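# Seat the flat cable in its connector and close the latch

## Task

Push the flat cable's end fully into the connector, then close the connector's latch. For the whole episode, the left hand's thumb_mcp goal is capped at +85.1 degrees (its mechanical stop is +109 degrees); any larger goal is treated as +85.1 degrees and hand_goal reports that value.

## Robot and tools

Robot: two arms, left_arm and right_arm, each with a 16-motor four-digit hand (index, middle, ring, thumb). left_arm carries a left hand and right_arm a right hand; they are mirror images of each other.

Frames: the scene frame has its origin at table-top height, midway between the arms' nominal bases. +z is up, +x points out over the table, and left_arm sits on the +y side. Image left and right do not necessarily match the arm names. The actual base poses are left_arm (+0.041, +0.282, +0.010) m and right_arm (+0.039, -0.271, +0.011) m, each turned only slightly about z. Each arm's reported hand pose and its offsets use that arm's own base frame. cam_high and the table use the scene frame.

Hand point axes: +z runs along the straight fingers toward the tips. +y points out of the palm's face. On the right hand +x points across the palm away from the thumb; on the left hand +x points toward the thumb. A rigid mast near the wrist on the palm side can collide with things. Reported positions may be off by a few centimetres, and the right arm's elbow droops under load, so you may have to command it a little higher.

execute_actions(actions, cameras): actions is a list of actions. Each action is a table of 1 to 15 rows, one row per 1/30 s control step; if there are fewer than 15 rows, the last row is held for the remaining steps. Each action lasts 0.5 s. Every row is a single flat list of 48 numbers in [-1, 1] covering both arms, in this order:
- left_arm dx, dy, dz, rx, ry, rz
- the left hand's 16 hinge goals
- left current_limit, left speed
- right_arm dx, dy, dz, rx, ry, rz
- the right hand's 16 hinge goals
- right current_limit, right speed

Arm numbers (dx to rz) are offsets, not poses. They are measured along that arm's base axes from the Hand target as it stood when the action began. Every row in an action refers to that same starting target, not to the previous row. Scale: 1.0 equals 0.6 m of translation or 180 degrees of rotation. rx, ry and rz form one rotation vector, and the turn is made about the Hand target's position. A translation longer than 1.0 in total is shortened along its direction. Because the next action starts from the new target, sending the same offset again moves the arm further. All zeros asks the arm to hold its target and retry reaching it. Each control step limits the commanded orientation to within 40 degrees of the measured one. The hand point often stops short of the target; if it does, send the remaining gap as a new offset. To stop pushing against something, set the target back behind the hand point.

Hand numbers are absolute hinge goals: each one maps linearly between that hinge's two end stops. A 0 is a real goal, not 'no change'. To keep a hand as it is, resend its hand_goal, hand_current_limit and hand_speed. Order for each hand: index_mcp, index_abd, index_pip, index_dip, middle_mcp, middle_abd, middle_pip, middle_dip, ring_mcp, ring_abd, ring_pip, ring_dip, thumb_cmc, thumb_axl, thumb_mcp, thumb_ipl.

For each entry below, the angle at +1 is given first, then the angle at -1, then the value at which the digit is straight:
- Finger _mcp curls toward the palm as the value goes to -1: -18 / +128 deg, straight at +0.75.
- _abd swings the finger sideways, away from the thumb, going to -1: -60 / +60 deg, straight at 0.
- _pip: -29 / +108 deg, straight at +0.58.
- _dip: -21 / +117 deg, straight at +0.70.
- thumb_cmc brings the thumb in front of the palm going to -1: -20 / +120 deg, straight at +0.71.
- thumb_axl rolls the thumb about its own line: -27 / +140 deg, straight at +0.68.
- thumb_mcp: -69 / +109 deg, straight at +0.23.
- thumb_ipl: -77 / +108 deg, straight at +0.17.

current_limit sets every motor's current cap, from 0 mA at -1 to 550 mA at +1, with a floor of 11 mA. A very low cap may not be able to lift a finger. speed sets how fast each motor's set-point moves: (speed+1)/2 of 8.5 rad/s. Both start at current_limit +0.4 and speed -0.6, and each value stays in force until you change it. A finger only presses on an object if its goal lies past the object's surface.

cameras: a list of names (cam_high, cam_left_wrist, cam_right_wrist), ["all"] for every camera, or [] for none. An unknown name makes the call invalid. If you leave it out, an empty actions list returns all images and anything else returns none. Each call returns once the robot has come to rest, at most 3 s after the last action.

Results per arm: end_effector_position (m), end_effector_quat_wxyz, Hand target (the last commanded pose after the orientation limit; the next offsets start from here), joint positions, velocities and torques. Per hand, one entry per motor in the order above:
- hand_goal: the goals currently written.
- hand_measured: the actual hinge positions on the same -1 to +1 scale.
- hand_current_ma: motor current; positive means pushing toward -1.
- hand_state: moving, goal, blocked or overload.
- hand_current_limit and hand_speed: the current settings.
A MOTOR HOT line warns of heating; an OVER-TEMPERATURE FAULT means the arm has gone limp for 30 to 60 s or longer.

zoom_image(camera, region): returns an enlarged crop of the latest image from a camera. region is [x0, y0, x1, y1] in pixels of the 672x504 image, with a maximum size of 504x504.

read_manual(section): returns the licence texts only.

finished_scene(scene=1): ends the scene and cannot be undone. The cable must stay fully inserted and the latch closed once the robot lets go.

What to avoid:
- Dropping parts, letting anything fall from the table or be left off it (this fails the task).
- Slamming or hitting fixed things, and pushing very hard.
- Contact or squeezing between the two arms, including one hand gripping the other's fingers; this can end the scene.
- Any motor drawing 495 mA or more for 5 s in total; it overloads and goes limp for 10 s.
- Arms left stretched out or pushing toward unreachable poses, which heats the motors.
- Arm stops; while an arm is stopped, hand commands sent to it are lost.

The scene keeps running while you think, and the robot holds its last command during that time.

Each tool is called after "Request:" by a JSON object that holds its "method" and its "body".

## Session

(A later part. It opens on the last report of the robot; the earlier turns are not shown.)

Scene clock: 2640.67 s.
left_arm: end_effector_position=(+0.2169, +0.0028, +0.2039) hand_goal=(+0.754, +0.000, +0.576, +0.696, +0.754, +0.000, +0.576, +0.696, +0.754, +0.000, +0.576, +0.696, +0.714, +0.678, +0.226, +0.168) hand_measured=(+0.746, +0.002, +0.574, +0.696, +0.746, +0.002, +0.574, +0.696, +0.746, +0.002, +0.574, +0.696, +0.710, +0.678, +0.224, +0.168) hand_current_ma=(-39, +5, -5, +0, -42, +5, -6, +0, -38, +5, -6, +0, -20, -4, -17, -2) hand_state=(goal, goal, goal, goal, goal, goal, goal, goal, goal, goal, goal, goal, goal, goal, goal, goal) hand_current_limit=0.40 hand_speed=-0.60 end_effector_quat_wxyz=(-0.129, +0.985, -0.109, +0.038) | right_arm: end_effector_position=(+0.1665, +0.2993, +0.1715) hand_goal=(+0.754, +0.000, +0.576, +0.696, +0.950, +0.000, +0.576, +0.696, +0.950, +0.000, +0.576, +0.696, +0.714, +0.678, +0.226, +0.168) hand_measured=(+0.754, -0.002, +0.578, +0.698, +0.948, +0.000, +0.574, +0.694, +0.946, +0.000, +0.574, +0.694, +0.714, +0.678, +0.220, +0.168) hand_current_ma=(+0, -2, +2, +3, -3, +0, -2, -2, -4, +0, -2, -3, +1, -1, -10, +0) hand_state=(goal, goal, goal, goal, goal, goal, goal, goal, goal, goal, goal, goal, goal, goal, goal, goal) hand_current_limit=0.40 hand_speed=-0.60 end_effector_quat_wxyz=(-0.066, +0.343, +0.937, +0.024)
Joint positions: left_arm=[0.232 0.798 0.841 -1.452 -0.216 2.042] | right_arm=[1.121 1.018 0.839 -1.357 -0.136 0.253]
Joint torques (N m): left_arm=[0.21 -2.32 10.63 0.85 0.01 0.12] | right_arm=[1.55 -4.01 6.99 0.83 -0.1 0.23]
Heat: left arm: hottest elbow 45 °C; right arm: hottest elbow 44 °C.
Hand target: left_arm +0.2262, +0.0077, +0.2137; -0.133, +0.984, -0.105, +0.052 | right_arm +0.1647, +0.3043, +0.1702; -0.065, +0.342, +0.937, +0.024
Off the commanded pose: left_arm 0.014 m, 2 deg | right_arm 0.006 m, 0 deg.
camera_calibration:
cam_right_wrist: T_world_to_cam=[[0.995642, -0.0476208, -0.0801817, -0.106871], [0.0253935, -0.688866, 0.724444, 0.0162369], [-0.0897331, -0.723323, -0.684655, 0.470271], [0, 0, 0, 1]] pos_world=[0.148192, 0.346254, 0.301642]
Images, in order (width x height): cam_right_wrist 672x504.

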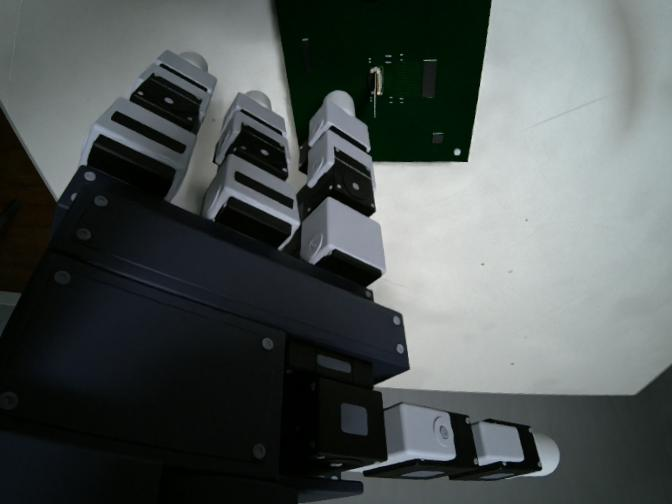

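Request:
{"method": "execute_actions", "body": {"actions": [[[0,0,0,0,0,0,0.754,0,0.576,0.696,0.754,0,0.576,0.696,0.754,0,0.576,0.696,0.714,0.678,0.226,0.168,0.4,-0.6,0.0373,-0.0033,-0.0088,0,0,0,0.754,0,0.576,0.696,0.95,0,0.576,0.696,0.95,0,0.576,0.696,0.714,0.678,0.226,0.168,0.4,-0.6]],[[0,0,0,0,0,0,0.754,0,0.576,0.696,0.754,0,0.576,0.696,0.754,0,0.576,0.696,0.714,0.678,0.226,0.168,0.4,-0.6,0.003,-0.001,-0.025,0,0,0,0.754,0,0.576,0.696,0.95,0,0.576,0.696,0.95,0,0.576,0.696,0.714,0.678,0.226,0.168,0.4,-0.6]],[[0,0,0,0,0,0,0.754,0,0.576,0.696,0.754,0,0.576,0.696,0.754,0,0.576,0.696,0.714,0.678,0.226,0.168,0.4,-0.6,0.003,-0.004,-0.022,0,0,0,0.754,0,0.576,0.696,0.95,0,0.576,0.696,0.95,0,0.576,0.696,0.714,0.678,0.226,0.168,0.4,-0.6]]], "cameras": ["cam_right_wrist"]}}

Request:
{"method": "zoom_image", "body": {"camera": "cam_right_wrist", "region": [320, 60, 390, 110]}}

Scene clock: 2660.67 s.
left_arm: end_effector_position=(+0.2169, +0.0028, +0.2039) hand_goal=(+0.754, +0.000, +0.576, +0.696, +0.754, +0.000, +0.576, +0.696, +0.754, +0.000, +0.576, +0.696, +0.714, +0.678, +0.226, +0.168) hand_measured=(+0.746, +0.002, +0.574, +0.696, +0.746, +0.002, +0.574, +0.696, +0.746, +0.002, +0.574, +0.696, +0.710, +0.678, +0.224, +0.168) hand_current_ma=(-39, +5, -5, +0, -42, +5, -6, +0, -38, +5, -6, +0, -20, -4, -17, -2) hand_state=(goal, goal, goal, goal, goal, goal, goal, goal, goal, goal, goal, goal, goal, goal, goal, goal) hand_current_limit=0.40 hand_speed=-0.60 end_effector_quat_wxyz=(-0.129, +0.985, -0.109, +0.038) | right_arm: end_effector_position=(+0.1858, +0.3028, +0.1494) hand_goal=(+0.754, +0.000, +0.576, +0.696, +0.950, +0.000, +0.576, +0.696, +0.950, +0.000, +0.576, +0.696, +0.714, +0.678, +0.226, +0.168) hand_measured=(+0.772, -0.022, +0.584, +0.698, +0.948, +0.000, +0.574, +0.694, +0.946, +0.000, +0.574, +0.694, +0.714, +0.678, +0.220, +0.168) hand_current_ma=(+36, -38, +13, +3, -3, +0, -2, -2, -4, +0, -2, -3, +1, -1, -10, +0) hand_state=(goal, blocked, goal, goal, goal, goal, goal, goal, goal, goal, goal, goal, goal, goal, goal, goal) hand_current_limit=0.40 hand_speed=-0.60 end_effector_quat_wxyz=(-0.066, +0.341, +0.937, +0.033)
Joint positions: left_arm=[0.232 0.798 0.841 -1.452 -0.216 2.042] | right_arm=[1.06 1.059 0.802 -1.271 -0.141 0.19]
Joint torques (N m): left_arm=[0.21 -2.26 10.63 0.9 0.01 0.13] | right_arm=[-1.44 -4.31 5.53 1.06 -0.04 -0.12]
Heat: left arm: hottest elbow 45 °C; right arm: hottest elbow 43 °C.
Hand target: left_arm +0.2262, +0.0077, +0.2137; -0.133, +0.984, -0.105, +0.052 | right_arm +0.1906, +0.2993, +0.1366; -0.065, +0.342, +0.937, +0.024
Off the commanded pose: left_arm 0.014 m, 2 deg | right_arm 0.014 m, 1 deg.
camera_calibration:
cam_right_wrist: T_world_to_cam=[[0.996222, -0.0441377, -0.0747956, -0.129659], [0.0224911, -0.700729, 0.713073, 0.0399565], [-0.0838848, -0.712061, -0.697089, 0.456802], [0, 0, 0, 1]] pos_world=[0.166589, 0.347547, 0.280242]
Images, in order (width x height): cam_right_wrist 672x504.

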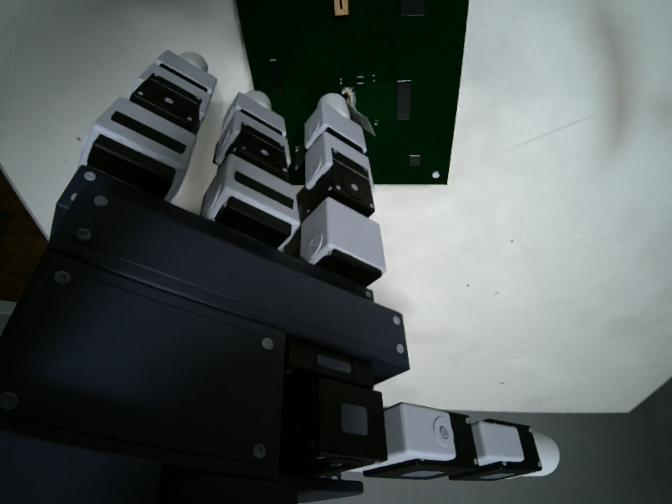

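Scaled by 7.200 from the camera's 672x504 image, which has a finer 960x720 frame.

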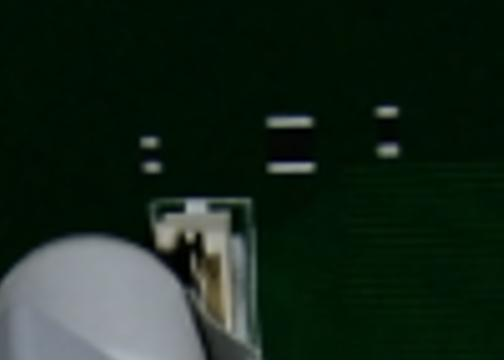

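Request:
{"method": "execute_actions", "body": {"actions": [[[0,0,0,0,0,0,0.754,0,0.576,0.696,0.754,0,0.576,0.696,0.754,0,0.576,0.696,0.714,0.678,0.226,0.168,0.4,-0.6,0.006,-0.004,-0.014,0,0,0,0.754,0,0.576,0.696,0.95,0,0.576,0.696,0.95,0,0.576,0.696,0.714,0.678,0.226,0.168,0.4,-0.6]]]}}

Request:
{"method": "execute_actions", "body": {"actions": [[[0,0,0,0,0,0,0.754,0,0.576,0.696,0.754,0,0.576,0.696,0.754,0,0.576,0.696,0.714,0.678,0.226,0.168,0.4,-0.6,-0.055,0.01,0.115,0,0,0,0.754,0,0.576,0.696,0.95,0,0.576,0.696,0.95,0,0.576,0.696,0.714,0.678,0.226,0.168,0.4,-0.6]],[[0,0,0,0,0,0,0.754,0,0.576,0.696,0.754,0,0.576,0.696,0.754,0,0.576,0.696,0.714,0.678,0.226,0.168,0.4,-0.6,0,0.004,-0.047,0,0,0,0.754,0,0.576,0.696,0.95,0,0.576,0.696,0.95,0,0.576,0.696,0.714,0.678,0.226,0.168,0.4,-0.6]]], "cameras": ["cam_right_wrist"]}}

Request:
{"method": "zoom_image", "body": {"camera": "cam_right_wrist", "region": [360, 60, 400, 100]}}

Scene clock: 2668.43 s.
left_arm: end_effector_position=(+0.2169, +0.0028, +0.2039) hand_goal=(+0.754, +0.000, +0.576, +0.696, +0.754, +0.000, +0.576, +0.696, +0.754, +0.000, +0.576, +0.696, +0.714, +0.678, +0.226, +0.168) hand_measured=(+0.746, +0.002, +0.574, +0.696, +0.746, +0.002, +0.574, +0.696, +0.746, +0.002, +0.574, +0.696, +0.710, +0.678, +0.224, +0.168) hand_current_ma=(-39, +5, -5, +0, -42, +5, -6, +0, -38, +5, -6, +0, -20, -4, -17, -2) hand_state=(goal, goal, goal, goal, goal, goal, goal, goal, goal, goal, goal, goal, goal, goal, goal, goal) hand_current_limit=0.40 hand_speed=-0.60 end_effector_quat_wxyz=(-0.129, +0.985, -0.109, +0.038) | right_arm: end_effector_position=(+0.1882, +0.3026, +0.1461) hand_goal=(+0.754, +0.000, +0.576, +0.696, +0.950, +0.000, +0.576, +0.696, +0.950, +0.000, +0.576, +0.696, +0.714, +0.678, +0.226, +0.168) hand_measured=(+0.790, -0.056, +0.596, +0.704, +0.948, +0.000, +0.574, +0.694, +0.946, +0.000, +0.574, +0.694, +0.714, +0.678, +0.220, +0.168) hand_current_ma=(+95, -128, +41, +12, -3, +0, -2, -2, -4, +0, -2, -3, +1, -1, -10, +0) hand_state=(blocked, blocked, blocked, goal, goal, goal, goal, goal, goal, goal, goal, goal, goal, goal, goal, goal) hand_current_limit=0.40 hand_speed=-0.60 end_effector_quat_wxyz=(-0.069, +0.340, +0.937, +0.038)
Joint positions: left_arm=[0.232 0.798 0.841 -1.452 -0.216 2.042] | right_arm=[1.047 1.059 0.791 -1.252 -0.149 0.176]
Joint torques (N m): left_arm=[0.03 -2.43 10.63 0.9 0 0.12] | right_arm=[-1.67 -3.84 4.98 1.2 0.2 -0.16]
Heat: left arm: hottest elbow 45 °C; right arm: hottest elbow 43 °C.
Hand target: left_arm +0.2262, +0.0077, +0.2137; -0.133, +0.984, -0.105, +0.052 | right_arm +0.1942, +0.2970, +0.1284; -0.065, +0.342, +0.937, +0.024
Off the commanded pose: left_arm 0.014 m, 2 deg | right_arm 0.020 m, 2 deg.

Scene clock: 2669.63 s.
left_arm: end_effector_position=(+0.2169, +0.0028, +0.2039) hand_goal=(+0.754, +0.000, +0.576, +0.696, +0.754, +0.000, +0.576, +0.696, +0.754, +0.000, +0.576, +0.696, +0.714, +0.678, +0.226, +0.168) hand_measured=(+0.746, +0.002, +0.574, +0.696, +0.746, +0.002, +0.574, +0.696, +0.746, +0.002, +0.574, +0.696, +0.710, +0.678, +0.224, +0.168) hand_current_ma=(-39, +5, -5, +0, -42, +5, -6, +0, -38, +5, -6, +0, -20, -4, -17, -2) hand_state=(goal, goal, goal, goal, goal, goal, goal, goal, goal, goal, goal, goal, goal, goal, goal, goal) hand_current_limit=0.40 hand_speed=-0.60 end_effector_quat_wxyz=(-0.129, +0.985, -0.109, +0.038) | right_arm: end_effector_position=(+0.1631, +0.3003, +0.1704) hand_goal=(+0.754, +0.000, +0.576, +0.696, +0.950, +0.000, +0.576, +0.696, +0.950, +0.000, +0.576, +0.696, +0.714, +0.678, +0.226, +0.168) hand_measured=(+0.754, -0.002, +0.578, +0.698, +0.946, +0.000, +0.574, +0.694, +0.946, +0.000, +0.574, +0.694, +0.714, +0.678, +0.220, +0.168) hand_current_ma=(+0, -2, +2, +3, -4, +0, -2, -2, -5, +0, -2, -3, +0, -1, -10, +0) hand_state=(goal, goal, goal, goal, goal, goal, goal, goal, goal, goal, goal, goal, goal, goal, goal, goal) hand_current_limit=0.40 hand_speed=-0.60 end_effector_quat_wxyz=(-0.066, +0.342, +0.937, +0.024)
Joint positions: left_arm=[0.232 0.798 0.841 -1.452 -0.216 2.042] | right_arm=[1.134 1.016 0.835 -1.353 -0.136 0.267]
Joint torques (N m): left_arm=[0.03 -2.2 10.69 0.84 0.03 0.13] | right_arm=[1.55 -4.31 6.97 0.76 -0.1 0.23]
Heat: left arm: hottest elbow 45 °C; right arm: hottest elbow 43 °C.
Hand target: left_arm +0.2262, +0.0077, +0.2137; -0.133, +0.984, -0.105, +0.052 | right_arm +0.1612, +0.3054, +0.1691; -0.065, +0.342, +0.937, +0.024
Off the commanded pose: left_arm 0.014 m, 2 deg | right_arm 0.006 m, 0 deg.
camera_calibration:
cam_right_wrist: T_world_to_cam=[[0.995693, -0.0471256, -0.0798368, -0.103702], [0.0254843, -0.68886, 0.724446, 0.017723], [-0.0891363, -0.723361, -0.684692, 0.469934], [0, 0, 0, 1]] pos_world=[0.144692, 0.347254, 0.300642]
Images, in order (width x height): cam_right_wrist 672x504.

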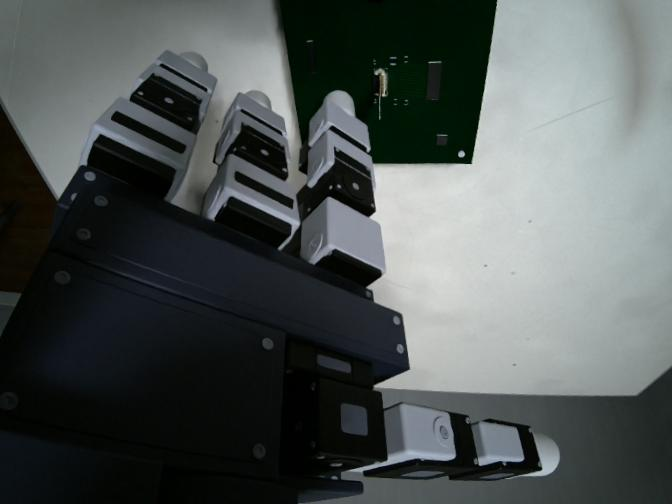

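Scaled by 12.600 from the camera's 672x504 image, which has a finer 960x720 frame.

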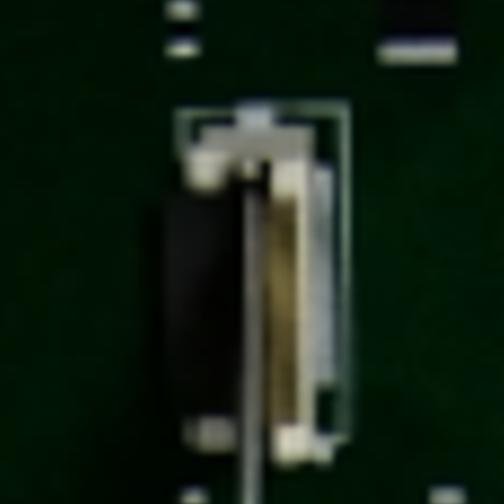

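Request:
{"method": "execute_actions", "body": {"actions": [[[0,0,0,0,0,0,0.754,0,0.576,0.696,0.754,0,0.576,0.696,0.754,0,0.576,0.696,0.714,0.678,0.226,0.168,0.4,-0.6,0,0,0.115,0,0,0,0.754,0,0.576,0.696,0.95,0,0.576,0.696,0.95,0,0.576,0.696,0.714,0.678,0.226,0.168,0.4,-0.6]],[[0,0,0,0,0,0,0.754,0,0.576,0.696,0.754,0,0.576,0.696,0.754,0,0.576,0.696,0.714,0.678,0.226,0.168,0.4,-0.6,0.06,-0.14,0,0,0,0,0.754,0,0.576,0.696,0.754,0,0.576,0.696,0.754,0,0.576,0.696,0.714,0.678,0.226,0.168,0.4,-0.6]],[[0,0,0,0,0,0,0.754,0,0.576,0.696,0.754,0,0.576,0.696,0.754,0,0.576,0.696,0.714,0.678,0.226,0.168,0.4,-0.6,0.09,-0.2,0,0,0,0,0.754,0,0.576,0.696,0.754,0,0.576,0.696,0.754,0,0.576,0.696,0.714,0.678,0.226,0.168,0.4,-0.6]],[[-0.03,-0.13,0,0.0871,-0.0279,-0.1083,0.754,0,0.576,0.696,0.754,0,0.576,0.696,0.754,0,0.576,0.696,0.714,0.678,0.226,0.168,0.4,-0.6,0.06,-0.24,0,0,0,0,0.754,0,0.576,0.696,0.754,0,0.576,0.696,0.754,0,0.576,0.696,0.714,0.678,0.226,0.168,0.4,-0.6]],[[-0.03,-0.13,0,0.0871,-0.0279,-0.1083,0.754,0,0.576,0.696,0.754,0,0.576,0.696,0.754,0,0.576,0.696,0.714,0.678,0.226,0.168,0.4,-0.6,0.01,0,0,0,0,0,0.754,0,0.576,0.696,0.754,0,0.576,0.696,0.754,0,0.576,0.696,0.714,0.678,0.226,0.168,0.4,-0.6]],[[-0.03,-0.13,0,0.0871,-0.0279,-0.1083,0.754,0,0.576,0.696,0.754,0,0.576,0.696,0.754,0,0.576,0.696,0.714,0.678,0.226,0.168,0.4,-0.6,0,0,0,0,0,0,0.754,0,0.576,0.696,0.754,0,0.576,0.696,0.754,0,0.576,0.696,0.714,0.678,0.226,0.168,0.4,-0.6]],[[-0.03,-0.1,-0.02,0.0871,-0.0279,-0.1083,0.754,0,0.576,0.696,0.754,0,0.576,0.696,0.754,0,0.576,0.696,0.714,0.678,0.226,0.168,0.4,-0.6,0,0,0,0,0,0,0.754,0,0.576,0.696,0.754,0,0.576,0.696,0.754,0,0.576,0.696,0.714,0.678,0.226,0.168,0.4,-0.6]],[[0.0167,-0.0167,-0.15,0,0,-0.111,0.754,0,0.576,0.696,0.754,0,0.576,0.696,0.754,0,0.576,0.696,0.714,0.678,0.226,0.168,0.4,-0.6,0,0,0,0,0,0,0.754,0,0.576,0.696,0.754,0,0.576,0.696,0.754,0,0.576,0.696,0.714,0.678,0.226,0.168,0.4,-0.6]],[[0.06,-0.0467,-0.11,0,0,0,0.754,0,0.576,0.696,0.754,0,0.576,0.696,0.754,0,0.576,0.696,0.714,0.678,0.226,0.168,0.4,-0.6,0,0,0,0,0,0,0.754,0,0.576,0.696,0.754,0,0.576,0.696,0.754,0,0.576,0.696,0.714,0.678,0.226,0.168,0.4,-0.6]]], "cameras": ["cam_left_wrist"]}}

Request:
{"method": "zoom_image", "body": {"camera": "cam_left_wrist", "region": [30, 125, 110, 245]}}

Request:
{"method": "zoom_image", "body": {"camera": "cam_left_wrist", "region": [50, 135, 90, 175]}}

Scene clock: 2698.13 s.
left_arm: end_effector_position=(+0.1933, -0.3089, +0.0379) hand_goal=(+0.754, +0.000, +0.576, +0.696, +0.754, +0.000, +0.576, +0.696, +0.754, +0.000, +0.576, +0.696, +0.714, +0.678, +0.226, +0.168) hand_measured=(+0.746, +0.000, +0.574, +0.696, +0.744, +0.000, +0.574, +0.696, +0.744, +0.000, +0.574, +0.696, +0.706, +0.678, +0.224, +0.168) hand_current_ma=(-46, +4, -5, +0, -52, +4, -6, +0, -53, +4, -6, +0, -38, -4, -16, -2) hand_state=(goal, goal, goal, goal, goal, goal, goal, goal, goal, goal, goal, goal, goal, goal, goal, goal) hand_current_limit=0.40 hand_speed=-0.60 end_effector_quat_wxyz=(+0.569, -0.419, +0.664, -0.244) | right_arm: end_effector_position=(+0.2767, -0.0321, +0.2157) hand_goal=(+0.754, +0.000, +0.576, +0.696, +0.754, +0.000, +0.576, +0.696, +0.754, +0.000, +0.576, +0.696, +0.714, +0.678, +0.226, +0.168) hand_measured=(+0.752, -0.002, +0.578, +0.698, +0.752, +0.000, +0.574, +0.694, +0.752, +0.000, +0.574, +0.694, +0.714, +0.678, +0.220, +0.168) hand_current_ma=(-2, -1, +1, +3, -1, +0, -1, -2, -1, +0, -2, -3, +0, -1, -10, +0) hand_state=(goal, goal, goal, goal, goal, goal, goal, goal, goal, goal, goal, goal, goal, goal, goal, goal) hand_current_limit=0.40 hand_speed=-0.60 end_effector_quat_wxyz=(-0.090, +0.341, +0.935, +0.023)
Joint positions: left_arm=[-1.431 1.609 0.811 -0.848 -1.334 2.097] | right_arm=[-0.409 1.03 0.963 -1.688 -0.035 -1.283]
Joint torques (N m): left_arm=[-0.26 -11.22 8.31 0.4 -1.51 0.14] | right_arm=[-1.14 -4.19 10.99 -0.06 -0.25 -0.08]
Heat: left arm: hottest elbow 45 °C; right arm: hottest elbow 44 °C.
Hand target: left_arm +0.2002, -0.3245, +0.0457; +0.494, -0.364, +0.729, -0.302 | right_arm +0.2932, -0.0426, +0.2381; -0.065, +0.342, +0.937, +0.024
Off the commanded pose: left_arm 0.019 m, 15 deg | right_arm 0.030 m, 3 deg.
joint sent to its limit (left arm) — joint 6 (wrist roll), upper limit. The joint targets are off in orientation, not in position.
camera_calibration:
cam_left_wrist: T_world_to_cam=[[0.169599, 0.274616, 0.946479, -0.0149497], [-0.641162, -0.698606, 0.317586, -0.16419], [0.74843, -0.660708, 0.0575908, -0.233781], [0, 0, 0, 1]] pos_world=[0.0722321, -0.26506, 0.0797576]
Images, in order (width x height): cam_left_wrist 672x504.

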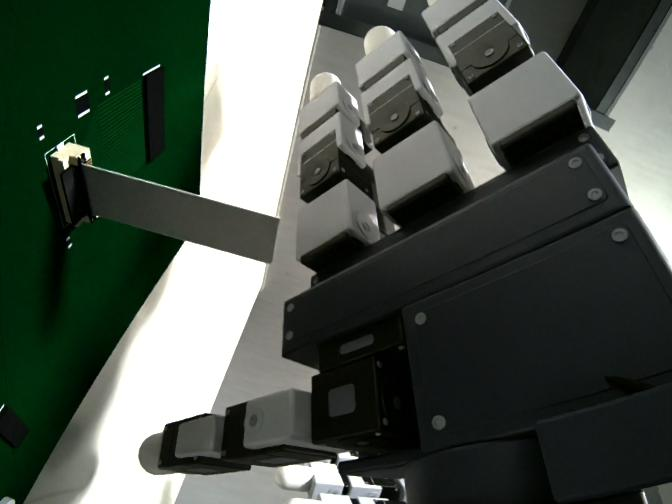

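Scaled by 4.200 from the camera's 672x504 image, which has a finer 960x720 frame.

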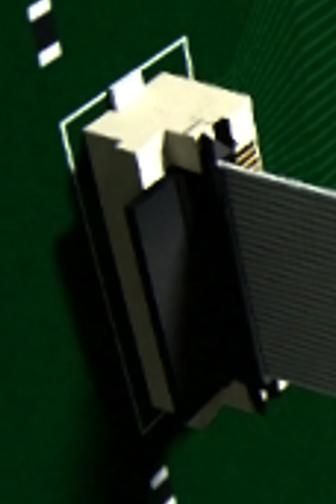

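Scaled by 12.600 from the camera's 672x504 image, which has a finer 960x720 frame.

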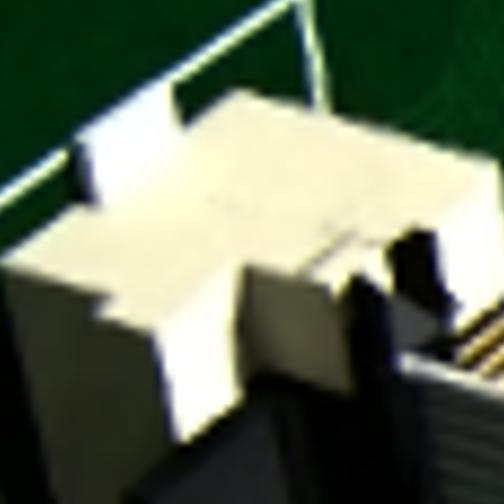

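Request:
{"method": "finished_scene", "body": {}}

The scene is finished: the task was done.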